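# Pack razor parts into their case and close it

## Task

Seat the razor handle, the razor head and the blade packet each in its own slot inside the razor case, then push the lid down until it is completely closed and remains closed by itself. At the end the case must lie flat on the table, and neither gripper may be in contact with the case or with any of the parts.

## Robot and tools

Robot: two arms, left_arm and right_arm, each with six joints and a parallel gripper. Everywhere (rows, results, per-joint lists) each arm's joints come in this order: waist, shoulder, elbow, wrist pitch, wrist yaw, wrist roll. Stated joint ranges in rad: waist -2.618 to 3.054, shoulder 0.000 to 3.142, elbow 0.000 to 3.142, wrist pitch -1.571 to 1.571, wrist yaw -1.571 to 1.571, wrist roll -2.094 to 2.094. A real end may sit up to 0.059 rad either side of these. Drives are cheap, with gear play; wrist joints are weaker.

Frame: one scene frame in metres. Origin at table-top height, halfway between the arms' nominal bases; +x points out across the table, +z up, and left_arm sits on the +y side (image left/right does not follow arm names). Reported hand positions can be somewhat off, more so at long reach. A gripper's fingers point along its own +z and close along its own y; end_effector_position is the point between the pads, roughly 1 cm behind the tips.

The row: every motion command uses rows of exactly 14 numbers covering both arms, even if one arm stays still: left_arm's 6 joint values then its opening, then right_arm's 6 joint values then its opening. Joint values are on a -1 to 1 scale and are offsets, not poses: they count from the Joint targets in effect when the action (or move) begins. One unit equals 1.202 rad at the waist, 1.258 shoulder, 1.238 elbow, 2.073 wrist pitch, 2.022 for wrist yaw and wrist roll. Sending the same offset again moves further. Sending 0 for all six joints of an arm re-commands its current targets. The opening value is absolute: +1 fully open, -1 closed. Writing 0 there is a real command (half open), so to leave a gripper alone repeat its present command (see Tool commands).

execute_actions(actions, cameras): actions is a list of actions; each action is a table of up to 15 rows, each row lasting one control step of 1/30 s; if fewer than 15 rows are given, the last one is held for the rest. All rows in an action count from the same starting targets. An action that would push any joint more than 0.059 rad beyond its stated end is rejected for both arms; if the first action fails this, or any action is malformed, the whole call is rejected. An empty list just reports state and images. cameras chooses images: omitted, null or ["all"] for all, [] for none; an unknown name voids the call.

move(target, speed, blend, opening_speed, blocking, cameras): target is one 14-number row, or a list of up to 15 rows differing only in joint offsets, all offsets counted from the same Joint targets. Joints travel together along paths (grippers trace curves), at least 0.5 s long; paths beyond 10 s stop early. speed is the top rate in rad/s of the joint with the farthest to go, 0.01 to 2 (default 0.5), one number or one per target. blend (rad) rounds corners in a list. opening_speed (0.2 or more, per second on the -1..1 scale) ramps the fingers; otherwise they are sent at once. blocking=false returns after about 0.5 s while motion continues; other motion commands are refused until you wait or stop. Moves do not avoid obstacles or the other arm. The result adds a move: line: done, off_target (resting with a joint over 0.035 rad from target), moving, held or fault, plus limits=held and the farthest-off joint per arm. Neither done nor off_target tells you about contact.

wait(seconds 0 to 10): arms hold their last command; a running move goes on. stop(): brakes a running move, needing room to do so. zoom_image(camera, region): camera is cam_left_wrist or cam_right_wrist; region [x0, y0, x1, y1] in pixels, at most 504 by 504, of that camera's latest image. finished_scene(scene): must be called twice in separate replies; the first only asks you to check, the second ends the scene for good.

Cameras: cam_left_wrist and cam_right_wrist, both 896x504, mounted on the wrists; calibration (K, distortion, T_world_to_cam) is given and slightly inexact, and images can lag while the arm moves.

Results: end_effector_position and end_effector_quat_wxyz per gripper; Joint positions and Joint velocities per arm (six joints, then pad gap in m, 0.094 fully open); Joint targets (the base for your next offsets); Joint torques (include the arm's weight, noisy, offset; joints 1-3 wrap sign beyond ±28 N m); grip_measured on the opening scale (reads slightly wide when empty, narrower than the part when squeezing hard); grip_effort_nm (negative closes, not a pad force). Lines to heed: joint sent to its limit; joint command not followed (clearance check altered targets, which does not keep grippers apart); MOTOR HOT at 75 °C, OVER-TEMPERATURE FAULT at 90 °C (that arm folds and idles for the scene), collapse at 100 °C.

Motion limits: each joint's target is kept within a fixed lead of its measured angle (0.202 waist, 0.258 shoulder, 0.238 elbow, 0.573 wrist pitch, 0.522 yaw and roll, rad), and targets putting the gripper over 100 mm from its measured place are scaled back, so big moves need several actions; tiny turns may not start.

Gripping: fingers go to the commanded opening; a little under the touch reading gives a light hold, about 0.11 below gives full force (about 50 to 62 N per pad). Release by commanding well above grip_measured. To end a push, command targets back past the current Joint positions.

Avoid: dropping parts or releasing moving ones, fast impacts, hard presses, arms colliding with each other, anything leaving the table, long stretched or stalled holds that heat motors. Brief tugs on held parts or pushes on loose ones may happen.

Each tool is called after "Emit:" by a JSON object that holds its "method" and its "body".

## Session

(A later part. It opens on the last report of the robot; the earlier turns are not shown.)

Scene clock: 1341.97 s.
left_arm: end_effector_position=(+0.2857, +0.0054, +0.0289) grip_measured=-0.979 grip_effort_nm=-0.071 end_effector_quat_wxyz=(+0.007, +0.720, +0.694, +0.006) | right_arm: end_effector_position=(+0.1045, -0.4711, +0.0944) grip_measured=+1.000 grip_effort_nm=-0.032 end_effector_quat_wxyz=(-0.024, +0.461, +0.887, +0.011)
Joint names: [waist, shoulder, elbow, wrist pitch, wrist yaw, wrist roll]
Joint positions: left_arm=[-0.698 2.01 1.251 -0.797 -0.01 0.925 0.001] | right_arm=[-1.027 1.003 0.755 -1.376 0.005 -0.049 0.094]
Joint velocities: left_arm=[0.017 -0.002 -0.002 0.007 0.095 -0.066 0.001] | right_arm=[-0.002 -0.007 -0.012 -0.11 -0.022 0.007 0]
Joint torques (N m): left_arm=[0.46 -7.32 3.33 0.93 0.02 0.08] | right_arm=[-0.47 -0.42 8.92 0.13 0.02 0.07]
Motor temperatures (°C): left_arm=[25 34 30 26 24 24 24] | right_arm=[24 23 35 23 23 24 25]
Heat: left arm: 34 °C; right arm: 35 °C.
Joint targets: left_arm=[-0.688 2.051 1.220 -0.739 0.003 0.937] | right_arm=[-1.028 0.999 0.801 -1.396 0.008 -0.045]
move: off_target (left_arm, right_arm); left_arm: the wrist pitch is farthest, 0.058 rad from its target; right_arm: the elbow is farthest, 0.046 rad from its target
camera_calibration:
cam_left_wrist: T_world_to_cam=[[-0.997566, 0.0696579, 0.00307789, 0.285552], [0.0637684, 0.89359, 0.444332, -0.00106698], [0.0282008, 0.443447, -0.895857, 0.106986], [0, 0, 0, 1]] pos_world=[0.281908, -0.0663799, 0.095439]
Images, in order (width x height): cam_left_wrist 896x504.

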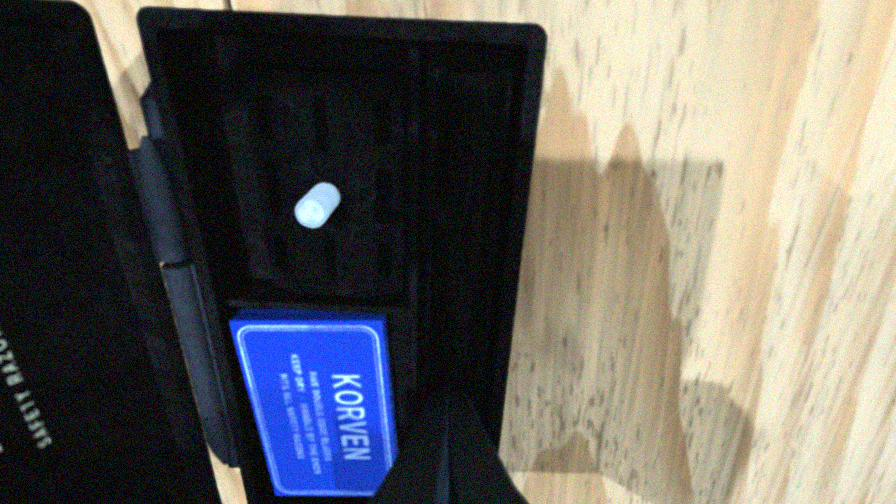

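Emit:
{"method": "move", "body": {"target": [[0,-0.09,0.09,-0.09,0,0,-0.98,0,0,0,0,0,0,1],[-0.0973,0.03,0.25,-0.122,0,-0.055,-0.98,0,0,0,0,0,0,1]], "speed": 0.25, "cameras": ["cam_left_wrist"]}}

Emit:
{"method": "zoom_image", "body": {"camera": "cam_left_wrist", "region": [350, 100, 560, 460]}}

Scene clock: 1359.60 s.
left_arm: end_effector_position=(+0.2824, -0.0478, +0.0606) grip_measured=-0.979 grip_effort_nm=-0.071 end_effector_quat_wxyz=(+0.006, +0.729, +0.684, +0.005) | right_arm: end_effector_position=(+0.1045, -0.4711, +0.0944) grip_measured=+1.000 grip_effort_nm=-0.032 end_effector_quat_wxyz=(-0.024, +0.461, +0.887, +0.011)
Joint names: [waist, shoulder, elbow, wrist pitch, wrist yaw, wrist roll]
Joint positions: left_arm=[-0.81 2.076 1.49 -0.973 -0.01 0.84 0.001] | right_arm=[-1.027 1.003 0.755 -1.376 0.005 -0.049 0.094]
Joint velocities: left_arm=[-0.007 -0.022 0.002 0.022 -0.007 -0.022 0] | right_arm=[0.017 0.027 0.007 0.037 -0.022 0.037 0]
Joint torques (N m): left_arm=[-0.25 -10.44 9.46 0.07 0.04 -0.09] | right_arm=[-0.47 -0.47 8.94 0.12 0.01 0.07]
Motor temperatures (°C): left_arm=[25 33 29 26 24 24 24] | right_arm=[24 23 36 23 23 24 25]
Heat: left arm: 33 °C; right arm: 36 °C.
Joint targets: left_arm=[-0.805 2.089 1.530 -0.992 0.003 0.826] | right_arm=[-1.028 0.999 0.801 -1.396 0.008 -0.045]
move: off_target (left_arm, right_arm); left_arm: the elbow is farthest, 0.040 rad from its target; right_arm: the elbow is farthest, 0.046 rad from its target
camera_calibration:
cam_left_wrist: T_world_to_cam=[[-0.995251, 0.0971807, 0.00554217, 0.28634], [0.0894948, 0.891175, 0.444746, 0.0251296], [0.0382817, 0.44313, -0.89564, 0.156193], [0, 0, 0, 1]] pos_world=[0.276752, -0.119435, 0.12713]
Images, in order (width x height): cam_left_wrist 896x504.

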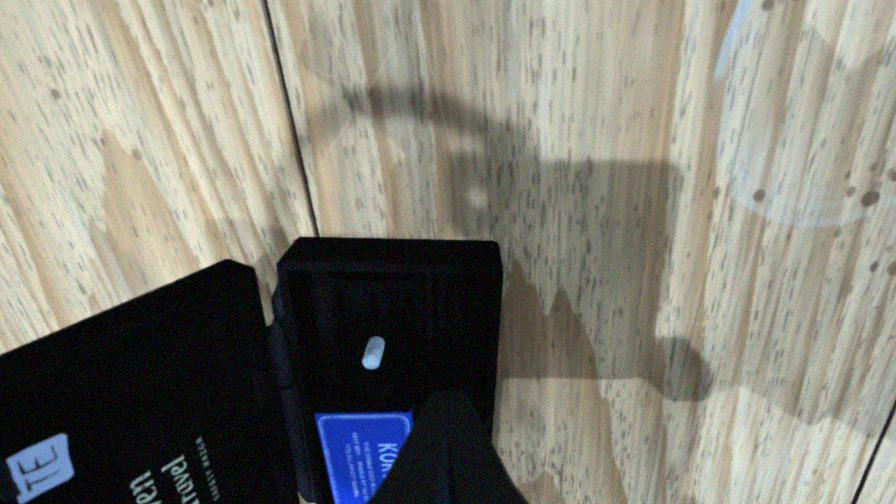

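Scaled by 1.400 from the camera's 896x504 image, which has a finer 1280x720 frame.

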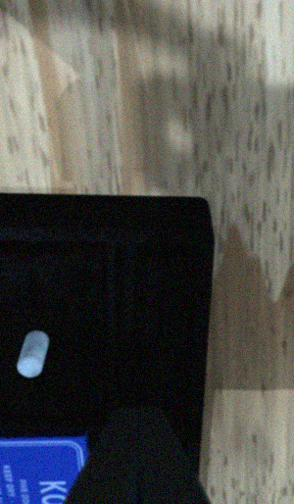

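Emit:
{"method": "move", "body": {"target": [0,0.030,-0.098,0.0656,0,0,-0.98,0,0,0,0,0,0,1], "speed": 0.12, "cameras": ["cam_left_wrist"]}}

Scene clock: 1367.83 s.
left_arm: end_effector_position=(+0.2792, -0.0446, +0.0313) grip_measured=-0.979 grip_effort_nm=-0.066 end_effector_quat_wxyz=(+0.000, +0.729, +0.685, +0.005) | right_arm: end_effector_position=(+0.1045, -0.4711, +0.0944) grip_measured=+1.000 grip_effort_nm=-0.037 end_effector_quat_wxyz=(-0.024, +0.461, +0.887, +0.011)
Joint names: [waist, shoulder, elbow, wrist pitch, wrist yaw, wrist roll]
Joint positions: left_arm=[-0.81 2.114 1.424 -0.881 -0.01 0.839 0.001] | right_arm=[-1.027 1.003 0.755 -1.376 0.005 -0.049 0.094]
Joint velocities: left_arm=[-0.012 -0.002 -0.002 -0.051 -0.022 0.007 0] | right_arm=[-0.002 -0.002 0.007 0.037 0.022 -0.022 0]
Joint torques (N m): left_arm=[-0.2 -10.66 4.75 0.52 0.02 -0.08] | right_arm=[-0.5 -0.44 8.91 0.13 0.02 0.05]
Motor temperatures (°C): left_arm=[25 33 30 26 24 24 24] | right_arm=[24 23 36 23 23 24 25]
Heat: left arm: 33 °C; right arm: 36 °C.
Joint targets: left_arm=[-0.805 2.127 1.408 -0.856 0.003 0.826] | right_arm=[-1.028 0.999 0.801 -1.396 0.008 -0.045]
move: off_target (right_arm); right_arm: the elbow is farthest, 0.046 rad from its target
camera_calibration:
cam_left_wrist: T_world_to_cam=[[-0.995311, 0.0955646, 0.0149401, 0.282723], [0.091984, 0.887397, 0.451735, 0.0345275], [0.0299121, 0.450991, -0.892027, 0.131208], [0, 0, 0, 1]] pos_world=[0.274297, -0.116831, 0.0972195]
Images, in order (width x height): cam_left_wrist 896x504.

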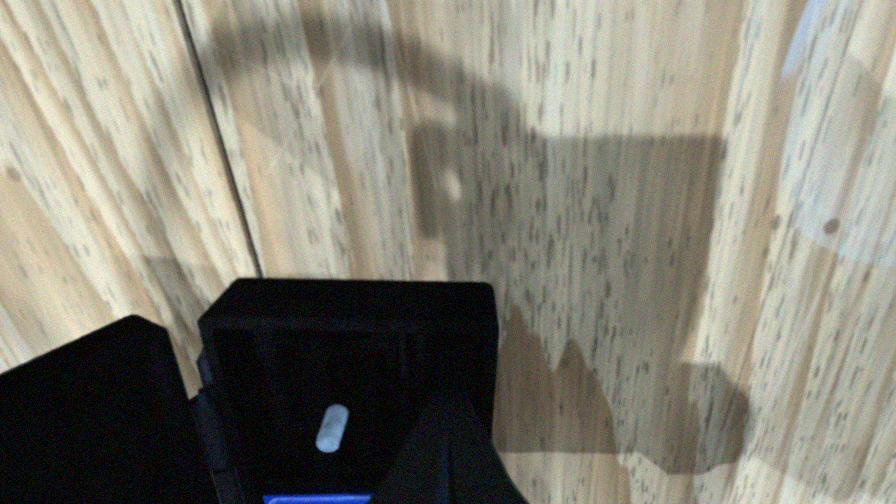

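Emit:
{"method": "move", "body": {"target": [0,0.008,-0.009,0.012,0,0,-0.98,0,0,0,0,0,0,1], "speed": 0.12, "cameras": []}}

Emit:
{"method": "move", "body": {"target": [0,0.009,-0.009,0.011,0,0,-0.98,0,0,0,0,0,0,1], "speed": 0.12, "cameras": []}}

Emit:
{"method": "move", "body": {"target": [0,0.009,-0.009,0.011,0,0,-0.98,0,0,0,0,0,0,1], "speed": 0.12, "cameras": ["cam_left_wrist"]}}

Scene clock: 1376.53 s.
left_arm: end_effector_position=(+0.2805, -0.0459, +0.0293) grip_measured=-0.979 grip_effort_nm=-0.076 end_effector_quat_wxyz=(+0.004, +0.729, +0.685, +0.005) | right_arm: end_effector_position=(+0.1045, -0.4711, +0.0944) grip_measured=+1.000 grip_effort_nm=-0.037 end_effector_quat_wxyz=(-0.024, +0.461, +0.887, +0.011)
Joint names: [waist, shoulder, elbow, wrist pitch, wrist yaw, wrist roll]
Joint positions: left_arm=[-0.81 2.116 1.418 -0.864 -0.01 0.839 0.001] | right_arm=[-1.027 1.003 0.755 -1.376 0.005 -0.049 0.094]
Joint velocities: left_arm=[-0.027 -0.017 0.007 0.066 0.007 0.022 0] | right_arm=[0.002 0.002 0.012 -0.007 0.007 -0.051 0]
Joint torques (N m): left_arm=[-0.1 -10.17 4.33 0.64 0.05 -0.04] | right_arm=[-0.47 -0.42 8.91 0.13 0.02 0.08]
Motor temperatures (°C): left_arm=[25 33 29 26 24 24 24] | right_arm=[24 23 36 23 23 24 25]
Heat: left arm: 33 °C; right arm: 36 °C.
Joint targets: left_arm=[-0.805 2.137 1.397 -0.831 0.003 0.826] | right_arm=[-1.028 0.999 0.801 -1.396 0.008 -0.045]
move: off_target (right_arm); right_arm: the elbow is farthest, 0.046 rad from its target
No camera images: "cameras" was empty.

Scene clock: 1377.23 s.
left_arm: end_effector_position=(+0.2812, -0.0457, +0.0286) grip_measured=-0.979 grip_effort_nm=-0.061 end_effector_quat_wxyz=(+0.006, +0.728, +0.685, +0.005) | right_arm: end_effector_position=(+0.1045, -0.4711, +0.0944) grip_measured=+1.000 grip_effort_nm=-0.042 end_effector_quat_wxyz=(-0.024, +0.461, +0.887, +0.011)
Joint names: [waist, shoulder, elbow, wrist pitch, wrist yaw, wrist roll]
Joint positions: left_arm=[-0.808 2.116 1.415 -0.858 -0.01 0.839 0.001] | right_arm=[-1.027 1.003 0.755 -1.376 0.005 -0.049 0.094]
Joint velocities: left_arm=[-0.022 0.002 -0.002 -0.007 0.022 -0.007 0.001] | right_arm=[-0.027 0.012 0.002 0.022 -0.022 0.007 0]
Joint torques (N m): left_arm=[-0.21 -9.22 3.7 0.83 0.03 -0.06] | right_arm=[-0.47 -0.42 8.92 0.13 0.01 0.06]
Motor temperatures (°C): left_arm=[25 33 29 26 24 24 24] | right_arm=[24 23 36 23 23 24 25]
Heat: left arm: 33 °C; right arm: 36 °C.
Joint targets: left_arm=[-0.805 2.148 1.386 -0.808 0.003 0.826] | right_arm=[-1.028 0.999 0.801 -1.396 0.008 -0.045]
move: off_target (left_arm, right_arm); left_arm: the wrist pitch is farthest, 0.050 rad from its target; right_arm: the elbow is farthest, 0.046 rad from its target
No camera images: "cameras" was empty.

Scene clock: 1377.93 s.
left_arm: end_effector_position=(+0.2812, -0.0458, +0.0280) grip_measured=-0.979 grip_effort_nm=-0.061 end_effector_quat_wxyz=(+0.007, +0.728, +0.685, +0.005) | right_arm: end_effector_position=(+0.1045, -0.4711, +0.0944) grip_measured=+1.000 grip_effort_nm=-0.037 end_effector_quat_wxyz=(-0.024, +0.461, +0.887, +0.011)
Joint names: [waist, shoulder, elbow, wrist pitch, wrist yaw, wrist roll]
Joint positions: left_arm=[-0.808 2.116 1.412 -0.853 -0.01 0.839 0.001] | right_arm=[-1.027 1.003 0.755 -1.376 0.005 -0.049 0.094]
Joint velocities: left_arm=[0.007 -0.007 0.007 0.022 0.007 0.037 0] | right_arm=[-0.002 0.012 0.002 -0.022 0.007 -0.007 0]
Joint torques (N m): left_arm=[-0.23 -8.27 2.92 1.05 0.06 -0.06] | right_arm=[-0.46 -0.43 8.95 0.13 0.01 0.06]
Motor temperatures (°C): left_arm=[25 33 29 26 24 24 24] | right_arm=[24 23 36 23 23 24 25]
Heat: left arm: 33 °C; right arm: 36 °C.
Joint targets: left_arm=[-0.805 2.160 1.375 -0.785 0.003 0.826] | right_arm=[-1.028 0.999 0.801 -1.396 0.008 -0.045]
move: off_target (left_arm, right_arm); left_arm: the wrist pitch is farthest, 0.068 rad from its target; right_arm: the elbow is farthest, 0.046 rad from its target
camera_calibration:
cam_left_wrist: T_world_to_cam=[[-0.99555, 0.0941326, 0.00436755, 0.285164], [0.0862832, 0.891941, 0.443843, 0.0389227], [0.0378845, 0.442245, -0.896094, 0.126195], [0, 0, 0, 1]] pos_world=[0.275756, -0.117369, 0.0945615]
Images, in order (width x height): cam_left_wrist 896x504.

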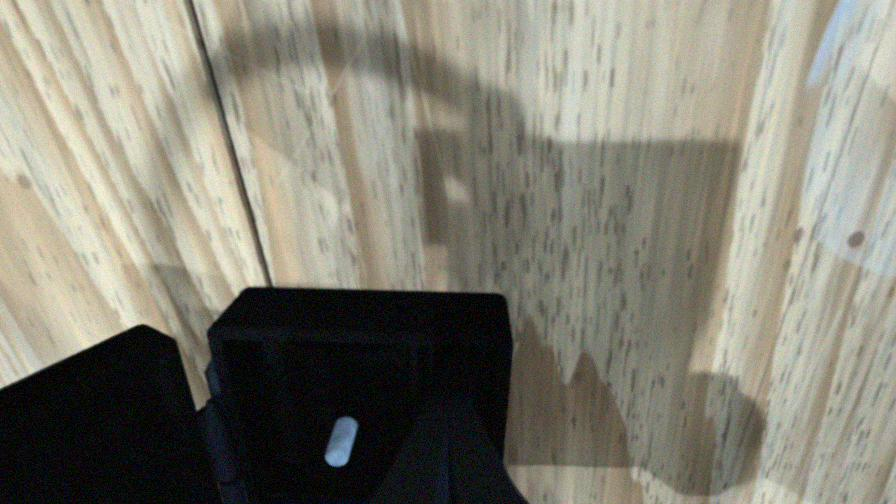

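Emit:
{"method": "move", "body": {"target": [[0,-0.06,0.08,-0.08,0,0,-0.98,0,0,0,0,0,0,1],[0,-0.23,0.26,-0.10,0,0,-0.98,0,0,0,0,0,0,1]], "speed": 0.35, "cameras": ["cam_left_wrist"]}}

Scene clock: 1389.43 s.
left_arm: end_effector_position=(+0.3300, -0.0870, +0.1882) grip_measured=-0.979 grip_effort_nm=-0.061 end_effector_quat_wxyz=(+0.194, +0.709, +0.677, +0.011) | right_arm: end_effector_position=(+0.1045, -0.4711, +0.0944) grip_measured=+1.000 grip_effort_nm=-0.037 end_effector_quat_wxyz=(-0.024, +0.461, +0.887, +0.011)
Joint names: [waist, shoulder, elbow, wrist pitch, wrist yaw, wrist roll]
Joint positions: left_arm=[-0.796 1.889 1.663 -0.955 -0.011 0.839 0.001] | right_arm=[-1.027 1.003 0.755 -1.376 0.005 -0.049 0.094]
Joint velocities: left_arm=[-0.017 -0.007 0.017 0.007 -0.007 -0.022 0] | right_arm=[-0.022 -0.002 -0.012 -0.007 0.022 -0.022 0]
Joint torques (N m): left_arm=[-0.27 -12.33 9.62 0.7 0.04 -0.01] | right_arm=[-0.49 -0.44 8.92 0.13 0.02 0.07]
Motor temperatures (°C): left_arm=[25 33 29 26 24 24 24] | right_arm=[24 23 36 23 23 24 25]
Heat: left arm: 33 °C; right arm: 36 °C.
Joint targets: left_arm=[-0.805 1.870 1.697 -0.993 0.003 0.826] | right_arm=[-1.028 0.999 0.801 -1.396 0.008 -0.045]
move: off_target (left_arm, right_arm); left_arm: the wrist pitch is farthest, 0.038 rad from its target; right_arm: the elbow is farthest, 0.046 rad from its target
camera_calibration:
cam_left_wrist: T_world_to_cam=[[-0.95923, 0.0448491, -0.279045, 0.373942], [-0.0129236, 0.979336, 0.201828, 0.0862569], [0.28233, 0.197206, -0.938829, 0.192216], [0, 0, 0, 1]] pos_world=[0.305543, -0.139151, 0.267395]
Images, in order (width x height): cam_left_wrist 896x504.

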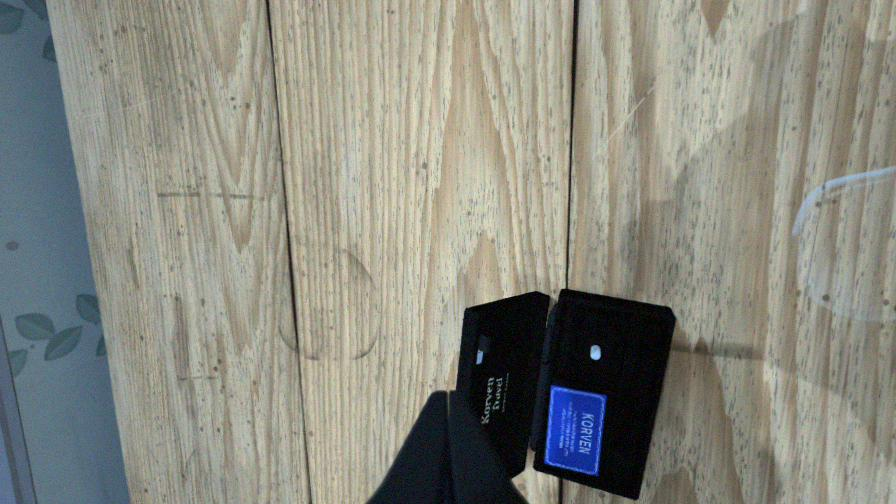

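Emit:
{"method": "move", "body": {"target": [0.1764,0.445,0.56,-0.249,0,0.126,-0.98,0,0,0,0,0,0,1], "speed": 0.5, "cameras": ["cam_left_wrist"]}}

Scene clock: 1413.77 s.
left_arm: end_effector_position=(+0.4052, -0.0238, +0.1335) grip_measured=-0.979 grip_effort_nm=-0.061 end_effector_quat_wxyz=(+0.005, +0.730, +0.683, +0.007) | right_arm: end_effector_position=(+0.1045, -0.4711, +0.0944) grip_measured=+1.000 grip_effort_nm=-0.042 end_effector_quat_wxyz=(-0.024, +0.461, +0.887, +0.011)
Joint names: [waist, shoulder, elbow, wrist pitch, wrist yaw, wrist roll]
Joint positions: left_arm=[-0.586 2.416 2.349 -1.49 -0.011 1.067 0.001] | right_arm=[-1.027 1.003 0.755 -1.376 0.005 -0.049 0.094]
Joint velocities: left_arm=[0.002 0.017 -0.007 -0.007 -0.051 -0.007 -0.001] | right_arm=[0.002 -0.012 -0.002 -0.095 0.007 -0.022 0]
Joint torques (N m): left_arm=[-0.17 -13.38 9.68 0.09 0.04 0.11] | right_arm=[-0.49 -0.44 8.95 0.14 0.02 0.05]
Motor temperatures (°C): left_arm=[25 34 31 26 24 24 24] | right_arm=[24 23 36 23 23 24 25]
Heat: left arm: 34 °C; right arm: 36 °C.
Joint targets: left_arm=[-0.593 2.430 2.390 -1.509 0.003 1.081] | right_arm=[-1.028 0.999 0.801 -1.396 0.008 -0.045]
move: off_target (left_arm, right_arm); left_arm: the elbow is farthest, 0.041 rad from its target; right_arm: the elbow is farthest, 0.046 rad from its target
camera_calibration:
cam_left_wrist: T_world_to_cam=[[-0.994963, 0.100166, 0.00385105, 0.406022], [0.0912476, 0.889137, 0.448452, -0.0408943], [0.0414953, 0.446544, -0.893799, 0.204729], [0, 0, 0, 1]] pos_world=[0.399213, -0.0957293, 0.199762]
Images, in order (width x height): cam_left_wrist 896x504.

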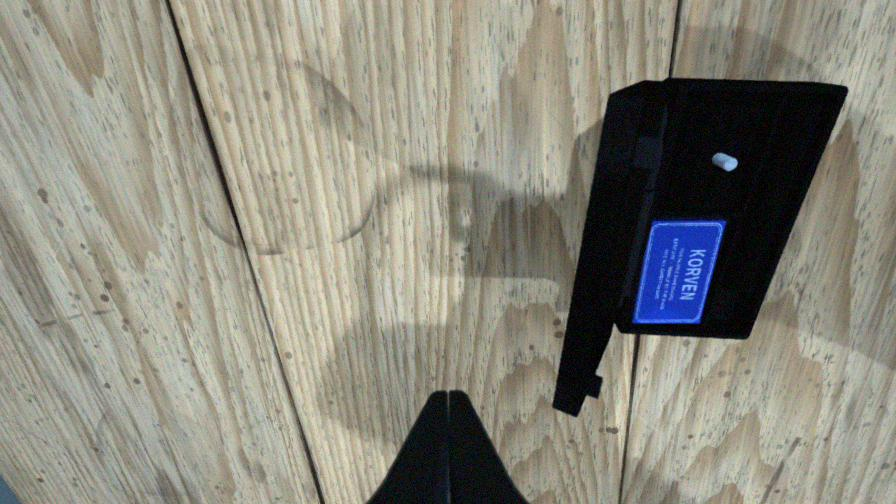

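Emit:
{"method": "move", "body": {"target": [[0,0,-0.291,0.1635,0,0,-0.98,0,0,0,0,0,0,1],[-0.044,-0.123,-0.485,0.2045,0,0,-0.98,0,0,0,0,0,0,1],[-0.0757,-0.203,-0.620,0.238,0,0,-0.98,0,0,0,0,0,0,1]], "speed": [0.3,0.2,0.15], "cameras": ["cam_left_wrist"]}}

Emit:
{"method": "move", "body": {"target": [-0.0283,-0.066,-0.089,0.012,0,0,-0.98,0,0,0,0,0,0,1], "speed": 0.15, "cameras": ["cam_left_wrist"]}}

Scene clock: 1427.73 s.
left_arm: end_effector_position=(+0.3333, -0.0192, +0.0433) grip_measured=-0.979 grip_effort_nm=-0.061 end_effector_quat_wxyz=(-0.019, +0.759, +0.651, +0.002) | right_arm: end_effector_position=(+0.1045, -0.4711, +0.0944) grip_measured=+1.000 grip_effort_nm=-0.032 end_effector_quat_wxyz=(-0.024, +0.461, +0.887, +0.011)
Joint names: [waist, shoulder, elbow, wrist pitch, wrist yaw, wrist roll]
Joint positions: left_arm=[-0.672 2.215 1.64 -1.033 -0.011 1.067 0.001] | right_arm=[-1.027 1.003 0.755 -1.376 0.005 -0.049 0.094]
Joint velocities: left_arm=[-0.017 0.007 -0.002 0.022 -0.051 -0.007 -0.002] | right_arm=[-0.007 0.002 -0.007 -0.022 -0.037 -0.022 0]
Joint torques (N m): left_arm=[-0.4 -15.98 4.62 0.34 0.04 0.11] | right_arm=[-0.44 -0.43 8.96 0.13 0.02 0.05]
Motor temperatures (°C): left_arm=[25 34 31 26 24 24 24] | right_arm=[24 23 36 23 23 24 25]
Heat: left arm: 34 °C; right arm: 36 °C.
Joint targets: left_arm=[-0.684 2.175 1.623 -1.015 0.003 1.081] | right_arm=[-1.028 0.999 0.801 -1.396 0.008 -0.045]
move: off_target (left_arm, right_arm); left_arm: the shoulder is farthest, 0.041 rad from its target; right_arm: the elbow is farthest, 0.046 rad from its target
camera_calibration:
cam_left_wrist: T_world_to_cam=[[-0.981641, 0.184346, 0.0489607, 0.329584], [0.185585, 0.863871, 0.468278, -0.0307337], [0.0440295, 0.468768, -0.882223, 0.124106], [0, 0, 0, 1]] pos_world=[0.323773, -0.0923846, 0.107745]
Images, in order (width x height): cam_left_wrist 896x504.

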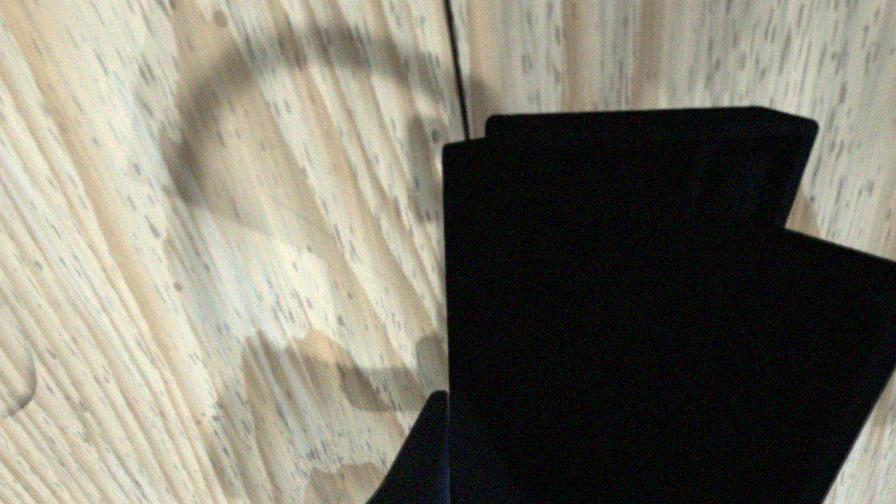

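Scene clock: 1428.93 s.
left_arm: end_effector_position=(+0.3069, -0.0176, +0.0498) grip_measured=-0.979 grip_effort_nm=-0.066 end_effector_quat_wxyz=(-0.022, +0.771, +0.636, +0.002) | right_arm: end_effector_position=(+0.1045, -0.4711, +0.0944) grip_measured=+1.000 grip_effort_nm=-0.037 end_effector_quat_wxyz=(-0.024, +0.461, +0.887, +0.011)
Joint names: [waist, shoulder, elbow, wrist pitch, wrist yaw, wrist roll]
Joint positions: left_arm=[-0.71 2.131 1.53 -1.011 -0.011 1.067 0.001] | right_arm=[-1.027 1.003 0.755 -1.376 0.005 -0.049 0.094]
Joint velocities: left_arm=[-0.012 -0.012 -0.007 -0.007 -0.051 0.066 0] | right_arm=[-0.002 0.002 -0.002 0.037 -0.007 0.007 0]
Joint torques (N m): left_arm=[-0.54 -15.28 4.51 0.4 0.03 0.09] | right_arm=[-0.49 -0.42 8.98 0.14 0.02 0.06]
Motor temperatures (°C): left_arm=[25 35 31 26 24 24 24] | right_arm=[24 23 36 23 23 24 25]
Heat: left arm: 35 °C; right arm: 36 °C.
Joint targets: left_arm=[-0.718 2.092 1.512 -0.990 0.003 1.081] | right_arm=[-1.028 0.999 0.801 -1.396 0.008 -0.045]
move: off_target (left_arm, right_arm); left_arm: the shoulder is farthest, 0.039 rad from its target; right_arm: the elbow is farthest, 0.046 rad from its target
camera_calibration:
cam_left_wrist: T_world_to_cam=[[-0.973671, 0.221696, 0.0530571, 0.30108], [0.220229, 0.854739, 0.470022, -0.0411723], [0.0588522, 0.469332, -0.881059, 0.125614], [0, 0, 0, 1]] pos_world=[0.294827, -0.0905113, 0.114051]
Images, in order (width x height): cam_left_wrist 896x504.

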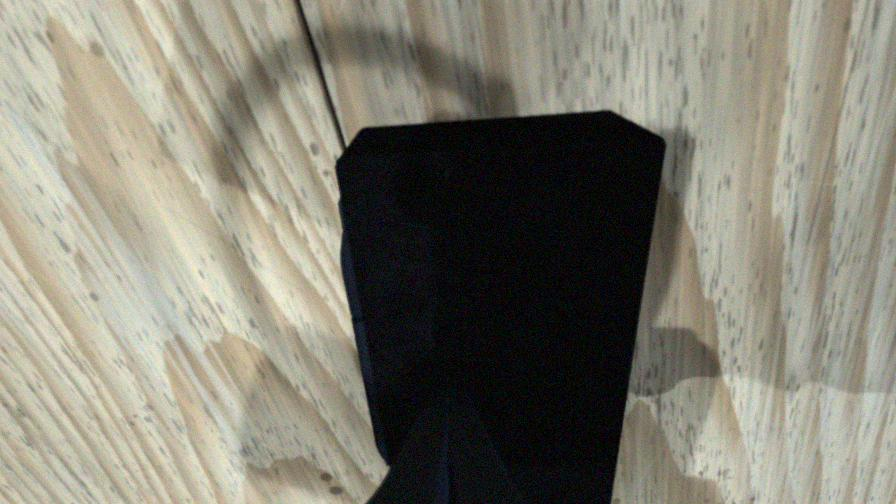

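Emit:
{"method": "move", "body": {"target": [[0,-0.04,0.02,-0.02,0,0,-0.98,0,0,0,0,0,0,1],[-0.006,-0.085,-0.16,0.05,0,0,-0.98,0,0,0,0,0,0,1]], "speed": 0.25, "cameras": ["cam_left_wrist"]}}

Scene clock: 1443.20 s.
left_arm: end_effector_position=(+0.2817, +0.0019, +0.0418) grip_measured=-0.979 grip_effort_nm=-0.066 end_effector_quat_wxyz=(-0.017, +0.772, +0.635, +0.003) | right_arm: end_effector_position=(+0.1045, -0.4711, +0.0944) grip_measured=+1.000 grip_effort_nm=-0.032 end_effector_quat_wxyz=(-0.024, +0.461, +0.887, +0.011)
Joint names: [waist, shoulder, elbow, wrist pitch, wrist yaw, wrist roll]
Joint positions: left_arm=[-0.713 2.024 1.329 -0.909 -0.011 1.067 0.001] | right_arm=[-1.027 1.003 0.755 -1.376 0.005 -0.049 0.094]
Joint velocities: left_arm=[-0.017 -0.002 0.017 0.022 -0.022 0.051 -0.001] | right_arm=[0.017 -0.002 0.002 0.022 -0.022 -0.066 0]
Joint torques (N m): left_arm=[-0.51 -14.04 4.55 0.42 0.04 0.11] | right_arm=[-0.46 -0.4 8.96 0.14 0.02 0.07]
Motor temperatures (°C): left_arm=[25 35 30 26 24 24 24] | right_arm=[24 23 36 23 23 24 25]
Heat: left arm: 35 °C; right arm: 36 °C.
Joint targets: left_arm=[-0.725 1.985 1.314 -0.887 0.003 1.081] | right_arm=[-1.028 0.999 0.801 -1.396 0.008 -0.045]
move: off_target (left_arm, right_arm); left_arm: the shoulder is farthest, 0.038 rad from its target; right_arm: the elbow is farthest, 0.046 rad from its target
camera_calibration:
cam_left_wrist: T_world_to_cam=[[-0.973332, 0.224972, 0.0448633, 0.272915], [0.219547, 0.856828, 0.466525, -0.0482403], [0.0665149, 0.463933, -0.88337, 0.108819], [0, 0, 0, 1]] pos_world=[0.26899, -0.0705492, 0.106389]
Images, in order (width x height): cam_left_wrist 896x504.

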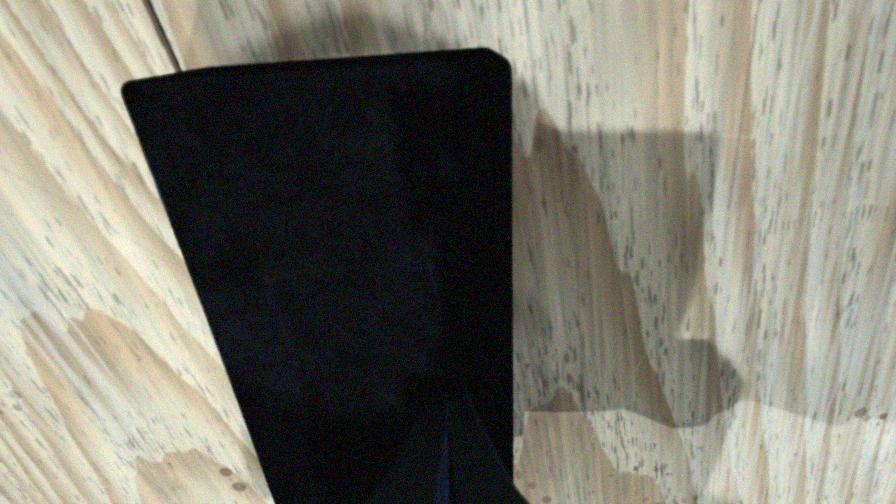

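Emit:
{"method": "move", "body": {"target": [0,0.06,-0.04,0.03,0,0,-0.98,0,0,0,0,0,0,1], "speed": 0.15, "cameras": []}}

Emit:
{"method": "move", "body": {"target": [0,0.04,-0.025,0.015,0,0,-0.98,0,0,0,0,0,0,1], "speed": 0.15, "cameras": ["cam_left_wrist"]}}

Scene clock: 1451.57 s.
left_arm: end_effector_position=(+0.2815, +0.0022, +0.0384) grip_measured=-0.979 grip_effort_nm=-0.066 end_effector_quat_wxyz=(-0.012, +0.775, +0.632, +0.004) | right_arm: end_effector_position=(+0.1045, -0.4711, +0.0944) grip_measured=+1.000 grip_effort_nm=-0.037 end_effector_quat_wxyz=(-0.024, +0.461, +0.887, +0.011)
Joint names: [waist, shoulder, elbow, wrist pitch, wrist yaw, wrist roll]
Joint positions: left_arm=[-0.713 2.019 1.307 -0.881 -0.011 1.075 0.001] | right_arm=[-1.027 1.003 0.755 -1.376 0.005 -0.049 0.094]
Joint velocities: left_arm=[0.007 -0.002 -0.007 0.022 -0.081 0.022 0] | right_arm=[0.002 0.012 0.007 0.007 -0.051 -0.022 0]
Joint torques (N m): left_arm=[-0.5 -7.5 2.39 0.82 0.02 0.11] | right_arm=[-0.43 -0.44 8.94 0.14 0.02 0.06]
Motor temperatures (°C): left_arm=[25 35 29 26 24 24 24] | right_arm=[24 23 36 23 23 24 25]
Heat: left arm: 35 °C; right arm: 36 °C.
Joint targets: left_arm=[-0.725 2.060 1.265 -0.825 0.003 1.081] | right_arm=[-1.028 0.999 0.801 -1.396 0.008 -0.045]
move: off_target (left_arm, right_arm); left_arm: the wrist pitch is farthest, 0.056 rad from its target; right_arm: the elbow is farthest, 0.046 rad from its target
No camera images: "cameras" was empty.

Scene clock: 1452.27 s.
left_arm: end_effector_position=(+0.2807, +0.0028, +0.0369) grip_measured=-0.979 grip_effort_nm=-0.071 end_effector_quat_wxyz=(-0.010, +0.775, +0.632, +0.004) | right_arm: end_effector_position=(+0.1045, -0.4711, +0.0944) grip_measured=+1.000 grip_effort_nm=-0.037 end_effector_quat_wxyz=(-0.024, +0.461, +0.887, +0.011)
Joint names: [waist, shoulder, elbow, wrist pitch, wrist yaw, wrist roll]
Joint positions: left_arm=[-0.713 2.014 1.294 -0.867 -0.011 1.076 0.001] | right_arm=[-1.027 1.003 0.755 -1.376 0.005 -0.049 0.094]
Joint velocities: left_arm=[-0.002 -0.017 -0.002 0.066 -0.051 0.007 0] | right_arm=[-0.032 0.012 -0.007 0.022 0.051 -0.007 0]
Joint torques (N m): left_arm=[-0.53 -3.19 1.07 1.06 0.05 0.11] | right_arm=[-0.49 -0.46 8.99 0.14 0.02 0.05]
Motor temperatures (°C): left_arm=[25 35 29 26 24 24 24] | right_arm=[24 23 36 23 23 24 25]
Heat: left arm: 35 °C; right arm: 36 °C.
Joint targets: left_arm=[-0.725 2.111 1.234 -0.793 0.003 1.081] | right_arm=[-1.028 0.999 0.801 -1.396 0.008 -0.045]
move: off_target (left_arm, right_arm); left_arm: the shoulder is farthest, 0.096 rad from its target; right_arm: the elbow is farthest, 0.046 rad from its target
camera_calibration:
cam_left_wrist: T_world_to_cam=[[-0.971658, 0.234299, 0.0313633, 0.271942], [0.222098, 0.859414, 0.460521, -0.0469613], [0.0809458, 0.454435, -0.887094, 0.100257], [0, 0, 0, 1]] pos_world=[0.26655, -0.0689169, 0.102035]
Images, in order (width x height): cam_left_wrist 896x504.

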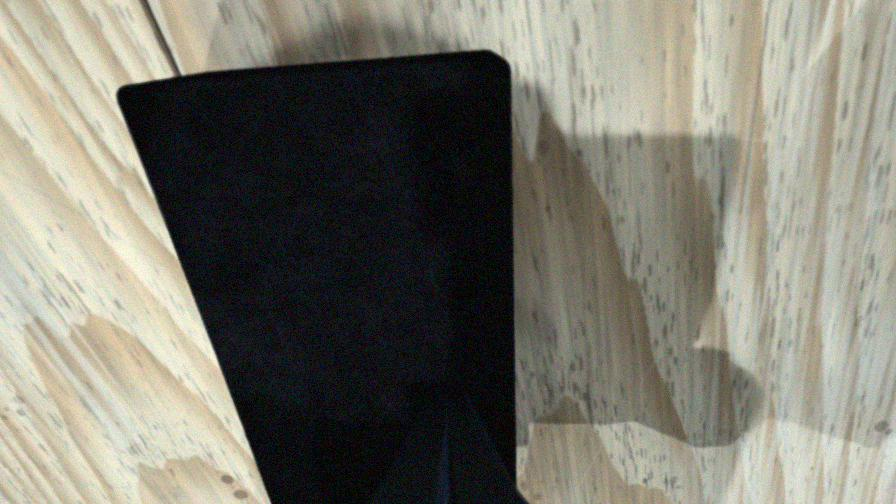

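z .0369, good: handle was seated. A bit more.

Emit:
{"method": "move", "body": {"target": [0,0.035,-0.022,0.012,0,0,-0.98,0,0,0,0,0,0,1], "speed": 0.15, "cameras": []}}

Emit:
{"method": "move", "body": {"target": [0,0.03,-0.018,0.012,0,0,-0.98,0,0,0,0,0,0,1], "speed": 0.15, "cameras": []}}

Scene clock: 1458.00 s.
left_arm: end_effector_position=(+0.2809, +0.0027, +0.0367) grip_measured=-0.979 grip_effort_nm=-0.056 end_effector_quat_wxyz=(-0.008, +0.776, +0.631, +0.004) | right_arm: end_effector_position=(+0.1045, -0.4711, +0.0944) grip_measured=+1.000 grip_effort_nm=-0.037 end_effector_quat_wxyz=(-0.024, +0.461, +0.887, +0.011)
Joint names: [waist, shoulder, elbow, wrist pitch, wrist yaw, wrist roll]
Joint positions: left_arm=[-0.713 2.013 1.29 -0.863 -0.011 1.078 0.001] | right_arm=[-1.027 1.003 0.755 -1.376 0.005 -0.049 0.094]
Joint velocities: left_arm=[-0.017 -0.012 0.007 0.007 -0.022 -0.007 0] | right_arm=[-0.012 0.002 -0.002 0.007 -0.037 -0.007 0]
Joint torques (N m): left_arm=[-0.46 -0.17 0.35 1.32 0.04 0.11] | right_arm=[-0.47 -0.47 8.91 0.14 0.02 0.07]
Motor temperatures (°C): left_arm=[25 34 29 26 24 24 24] | right_arm=[24 23 36 23 23 24 25]
Heat: left arm: 34 °C; right arm: 36 °C.
Joint targets: left_arm=[-0.725 2.155 1.207 -0.769 0.003 1.081] | right_arm=[-1.028 0.999 0.801 -1.396 0.008 -0.045]
move: off_target (left_arm, right_arm); left_arm: the shoulder is farthest, 0.142 rad from its target; right_arm: the elbow is farthest, 0.046 rad from its target
No camera images: "cameras" was empty.

Scene clock: 1458.70 s.
left_arm: end_effector_position=(+0.2806, +0.0029, +0.0360) grip_measured=-0.979 grip_effort_nm=-0.056 end_effector_quat_wxyz=(-0.008, +0.776, +0.631, +0.004) | right_arm: end_effector_position=(+0.1045, -0.4711, +0.0944) grip_measured=+1.000 grip_effort_nm=-0.037 end_effector_quat_wxyz=(-0.024, +0.461, +0.887, +0.011)
Joint names: [waist, shoulder, elbow, wrist pitch, wrist yaw, wrist roll]
Joint positions: left_arm=[-0.713 2.013 1.287 -0.86 -0.011 1.078 0.001] | right_arm=[-1.027 1.003 0.755 -1.376 0.005 -0.049 0.094]
Joint velocities: left_arm=[0.007 -0.012 -0.007 -0.037 0.007 -0.007 -0.001] | right_arm=[-0.002 -0.017 -0.002 0.081 -0.007 0.022 0]
Joint torques (N m): left_arm=[-0.58 2.71 -1.57 1.58 0.03 0.1] | right_arm=[-0.46 -0.4 8.92 0.14 0.02 0.06]
Motor temperatures (°C): left_arm=[25 34 29 26 24 24 24] | right_arm=[24 23 36 23 23 24 25]
Heat: left arm: 34 °C; right arm: 36 °C.
Joint targets: left_arm=[-0.725 2.192 1.184 -0.744 0.003 1.081] | right_arm=[-1.028 0.999 0.801 -1.396 0.008 -0.045]
move: off_target (left_arm, right_arm); left_arm: the shoulder is farthest, 0.180 rad from its target; right_arm: the elbow is farthest, 0.046 rad from its target
No camera images: "cameras" was empty.

Emit:
{"method": "move", "body": {"target": [[0,-0.15,0.1,-0.06,0,0,-0.98,0,0,0,0,0,0,1],[0,-0.22,0.2,-0.1,0,0,-0.98,0,0,0,0,0,0,1],[0,-0.36,0.28,-0.1,0,0,-0.98,0,0,0,0,0,0,1]], "speed": 0.35, "cameras": ["cam_left_wrist"]}}

Emit:
{"method": "move", "body": {"target": [-0.2,-0.3,0.02,-0.1,0,0,-0.98,0.8,-0.3,-0.17,0.23,0,0,1], "speed": 0.7, "cameras": ["cam_left_wrist"]}}

Emit:
{"method": "move", "body": {"target": [0,0,0,0,0,0,-0.98,0.81,-0.3,-0.185,0.238,0,0,1], "speed": 0.7}}

Emit:
{"method": "zoom_image", "body": {"camera": "cam_right_wrist", "region": [250, 50, 700, 450]}}

Scene clock: 1469.70 s.
left_arm: end_effector_position=(+0.3285, -0.0372, +0.1880) grip_measured=-0.979 grip_effort_nm=-0.061 end_effector_quat_wxyz=(+0.188, +0.761, +0.619, +0.042) | right_arm: end_effector_position=(+0.1045, -0.4711, +0.0944) grip_measured=+1.000 grip_effort_nm=-0.037 end_effector_quat_wxyz=(-0.024, +0.461, +0.887, +0.011)
Joint names: [waist, shoulder, elbow, wrist pitch, wrist yaw, wrist roll]
Joint positions: left_arm=[-0.713 1.757 1.498 -0.924 -0.011 1.081 0.001] | right_arm=[-1.027 1.003 0.755 -1.376 0.005 -0.049 0.094]
Joint velocities: left_arm=[-0.002 0.002 -0.017 0.022 -0.051 -0.007 0] | right_arm=[0.002 -0.002 -0.007 0.066 -0.139 -0.007 0]
Joint torques (N m): left_arm=[-0.62 -10.91 9.66 0.79 0.03 0.11] | right_arm=[-0.46 -0.39 8.92 0.13 0.01 0.06]
Motor temperatures (°C): left_arm=[25 33 29 27 24 24 24] | right_arm=[24 23 36 23 23 24 25]
Heat: left arm: 33 °C; right arm: 36 °C.
Joint targets: left_arm=[-0.725 1.739 1.531 -0.951 0.003 1.081] | right_arm=[-1.028 0.999 0.801 -1.396 0.008 -0.045]
move: off_target (right_arm); right_arm: the elbow is farthest, 0.046 rad from its target
camera_calibration:
cam_left_wrist: T_world_to_cam=[[-0.924443, 0.200109, -0.324596, 0.373138], [0.110488, 0.955289, 0.274253, -0.0175369], [0.364963, 0.217667, -0.90522, 0.150004], [0, 0, 0, 1]] pos_world=[0.292136, -0.0905663, 0.261715]
Images, in order (width x height): cam_left_wrist 896x504.

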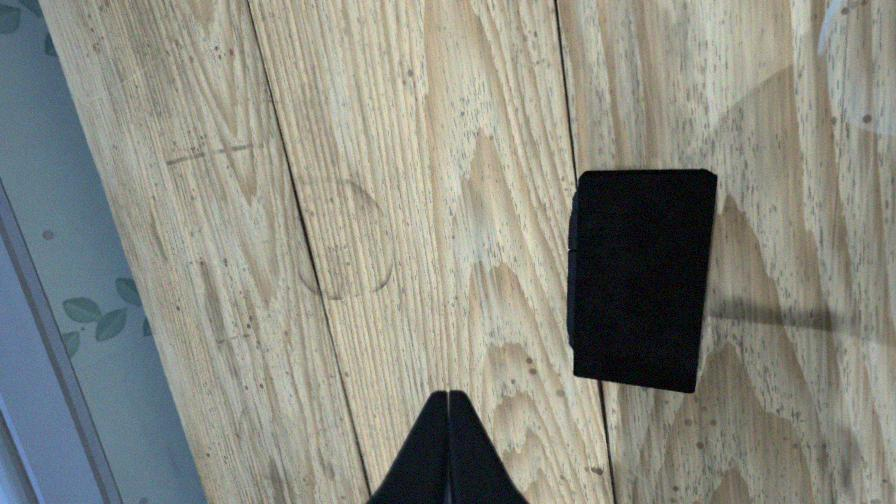

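Scene clock: 1471.77 s.
left_arm: end_effector_position=(+0.2107, -0.0518, +0.3095) grip_measured=-0.979 grip_effort_nm=-0.061 end_effector_quat_wxyz=(+0.293, +0.812, +0.504, +0.025) | right_arm: end_effector_position=(+0.2250, -0.3805, +0.1191) grip_measured=+1.000 grip_effort_nm=-0.042 end_effector_quat_wxyz=(+0.273, -0.004, +0.962, -0.016)
Joint names: [waist, shoulder, elbow, wrist pitch, wrist yaw, wrist roll]
Joint positions: left_arm=[-0.968 1.381 1.516 -1.11 -0.011 1.083 0.001] | right_arm=[-0.067 0.628 0.602 -0.992 0.003 -0.057 0.094]
Joint velocities: left_arm=[-0.007 -0.007 -0.002 0.007 0.022 -0.066 0] | right_arm=[-0.022 0.002 -0.012 0.022 -0.051 0.022 0]
Joint torques (N m): left_arm=[-0.39 -6.9 10.07 0.96 0.03 0.06] | right_arm=[0.57 0.14 4.45 2.01 0 0.07]
Motor temperatures (°C): left_arm=[25 33 29 27 24 24 24] | right_arm=[24 23 35 24 23 24 25]
Heat: left arm: 33 °C; right arm: 35 °C.
Joint targets: left_arm=[-0.965 1.362 1.556 -1.158 0.003 1.081] | right_arm=[-0.066 0.622 0.591 -0.919 0.008 -0.045]
move: off_target (left_arm, right_arm); left_arm: the wrist pitch is farthest, 0.049 rad from its target; right_arm: the wrist pitch is farthest, 0.073 rad from its target
camera_calibration:
cam_left_wrist: T_world_to_cam=[[-0.793925, 0.358225, -0.491283, 0.33893], [0.322349, 0.933095, 0.159454, -0.034149], [0.515534, -0.0317697, -0.85628, 0.246279], [0, 0, 0, 1]] pos_world=[0.153128, -0.0817247, 0.382839]
Images, in order (width x height): cam_left_wrist 896x504.

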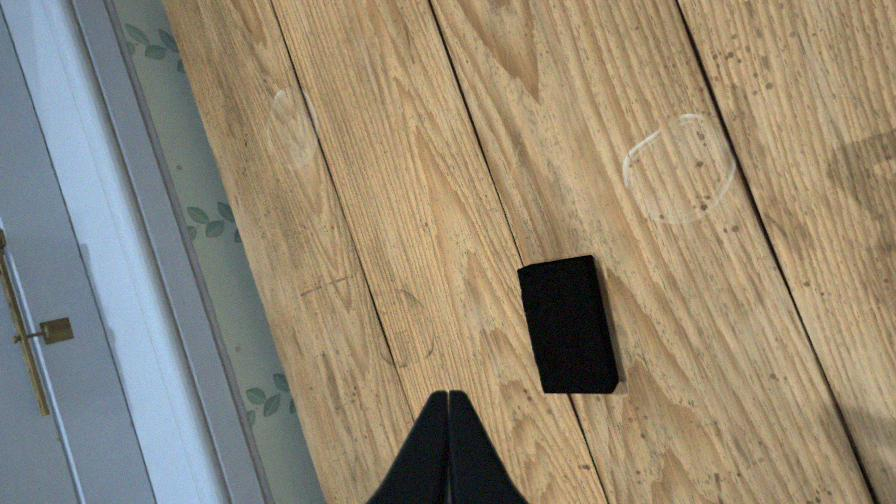

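Scene clock: 1473.83 s.
left_arm: end_effector_position=(+0.2107, -0.0518, +0.3095) grip_measured=-0.979 grip_effort_nm=-0.056 end_effector_quat_wxyz=(+0.293, +0.812, +0.504, +0.025) | right_arm: end_effector_position=(+0.1793, -0.1884, +0.1805) grip_measured=+1.000 grip_effort_nm=-0.037 end_effector_quat_wxyz=(+0.502, -0.393, +0.734, +0.232)
Joint names: [waist, shoulder, elbow, wrist pitch, wrist yaw, wrist roll]
Joint positions: left_arm=[-0.968 1.381 1.516 -1.11 -0.011 1.083 0.001] | right_arm=[0.907 0.252 0.374 -0.52 0.002 -0.059 0.094]
Joint velocities: left_arm=[-0.017 0.002 -0.007 0.051 -0.037 -0.022 -0.001] | right_arm=[0.022 0.012 0.007 -0.022 -0.051 -0.007 0]
Joint torques (N m): left_arm=[-0.44 -6.91 10.03 0.96 0.05 0.09] | right_arm=[0.5 1.16 4.78 2.98 0.01 0.05]
Motor temperatures (°C): left_arm=[25 33 29 27 24 24 24] | right_arm=[24 23 35 25 23 24 25]
Heat: left arm: 33 °C; right arm: 35 °C.
Joint targets: left_arm=[-0.965 1.362 1.556 -1.158 0.003 1.081] | right_arm=[0.907 0.244 0.362 -0.426 0.008 -0.045]
move: off_target (left_arm, right_arm); left_arm: the wrist pitch is farthest, 0.048 rad from its target; right_arm: the wrist pitch is farthest, 0.094 rad from its target
camera_calibration:
cam_left_wrist: T_world_to_cam=[[-0.793925, 0.358225, -0.491283, 0.33893], [0.322349, 0.933095, 0.159454, -0.034149], [0.515534, -0.0317697, -0.85628, 0.246279], [0, 0, 0, 1]] pos_world=[0.153128, -0.0817247, 0.382839]
cam_right_wrist: T_world_to_cam=[[0.813778, -0.579618, 0.0425246, -0.261634], [-0.407003, -0.620601, -0.670226, 0.116528], [0.414865, 0.528107, -0.740938, 0.249843], [0, 0, 0, 1]] pos_world=[0.156689, -0.211274, 0.274344]

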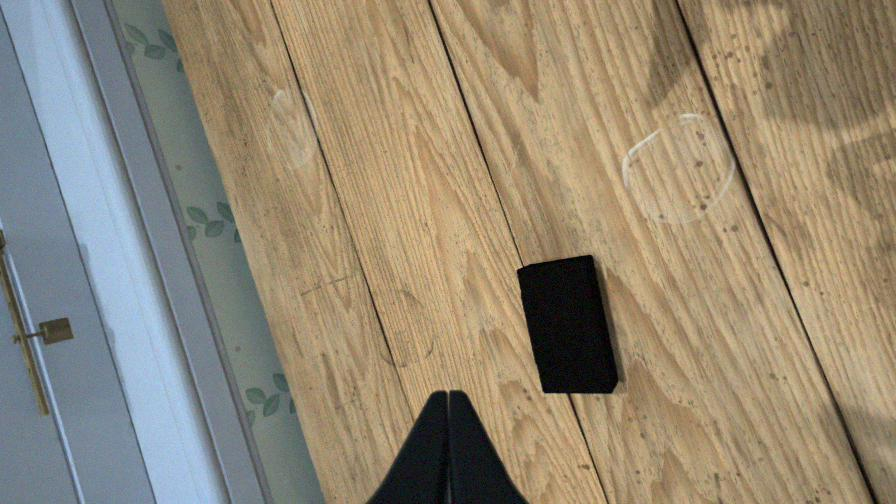

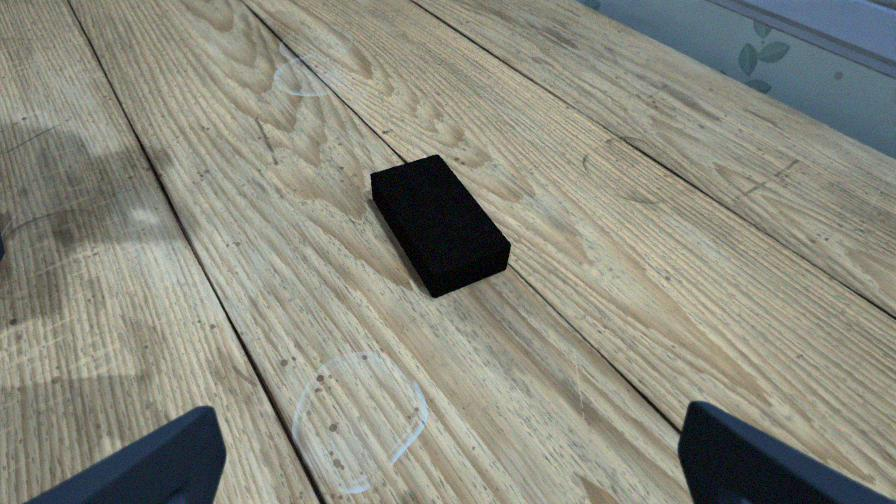

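Scaled by 1.120 from the camera's 896x504 image, which has a finer 1280x720 frame.

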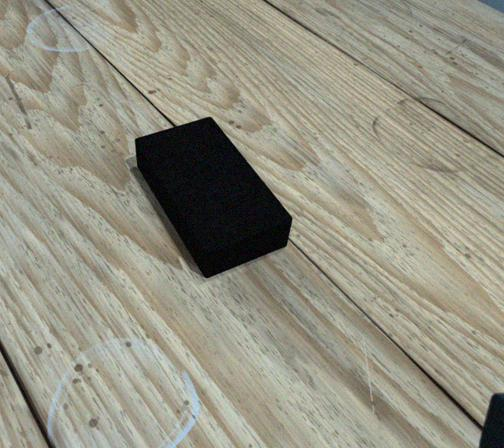

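Fully closed and flat.

Emit:
{"method": "finished_scene", "body": {"scene": 2}}

This call ended nothing. Check each condition of the task against the scene as it is now, look again where you are not sure, and mend what is not met. Then call finished_scene again.

Emit:
{"method": "finished_scene", "body": {"scene": 2}}

This call ended nothing: the second call must come in a later reply.

Emit:
{"method": "finished_scene", "body": {"scene": 2}}

The scene is finished: the task was done.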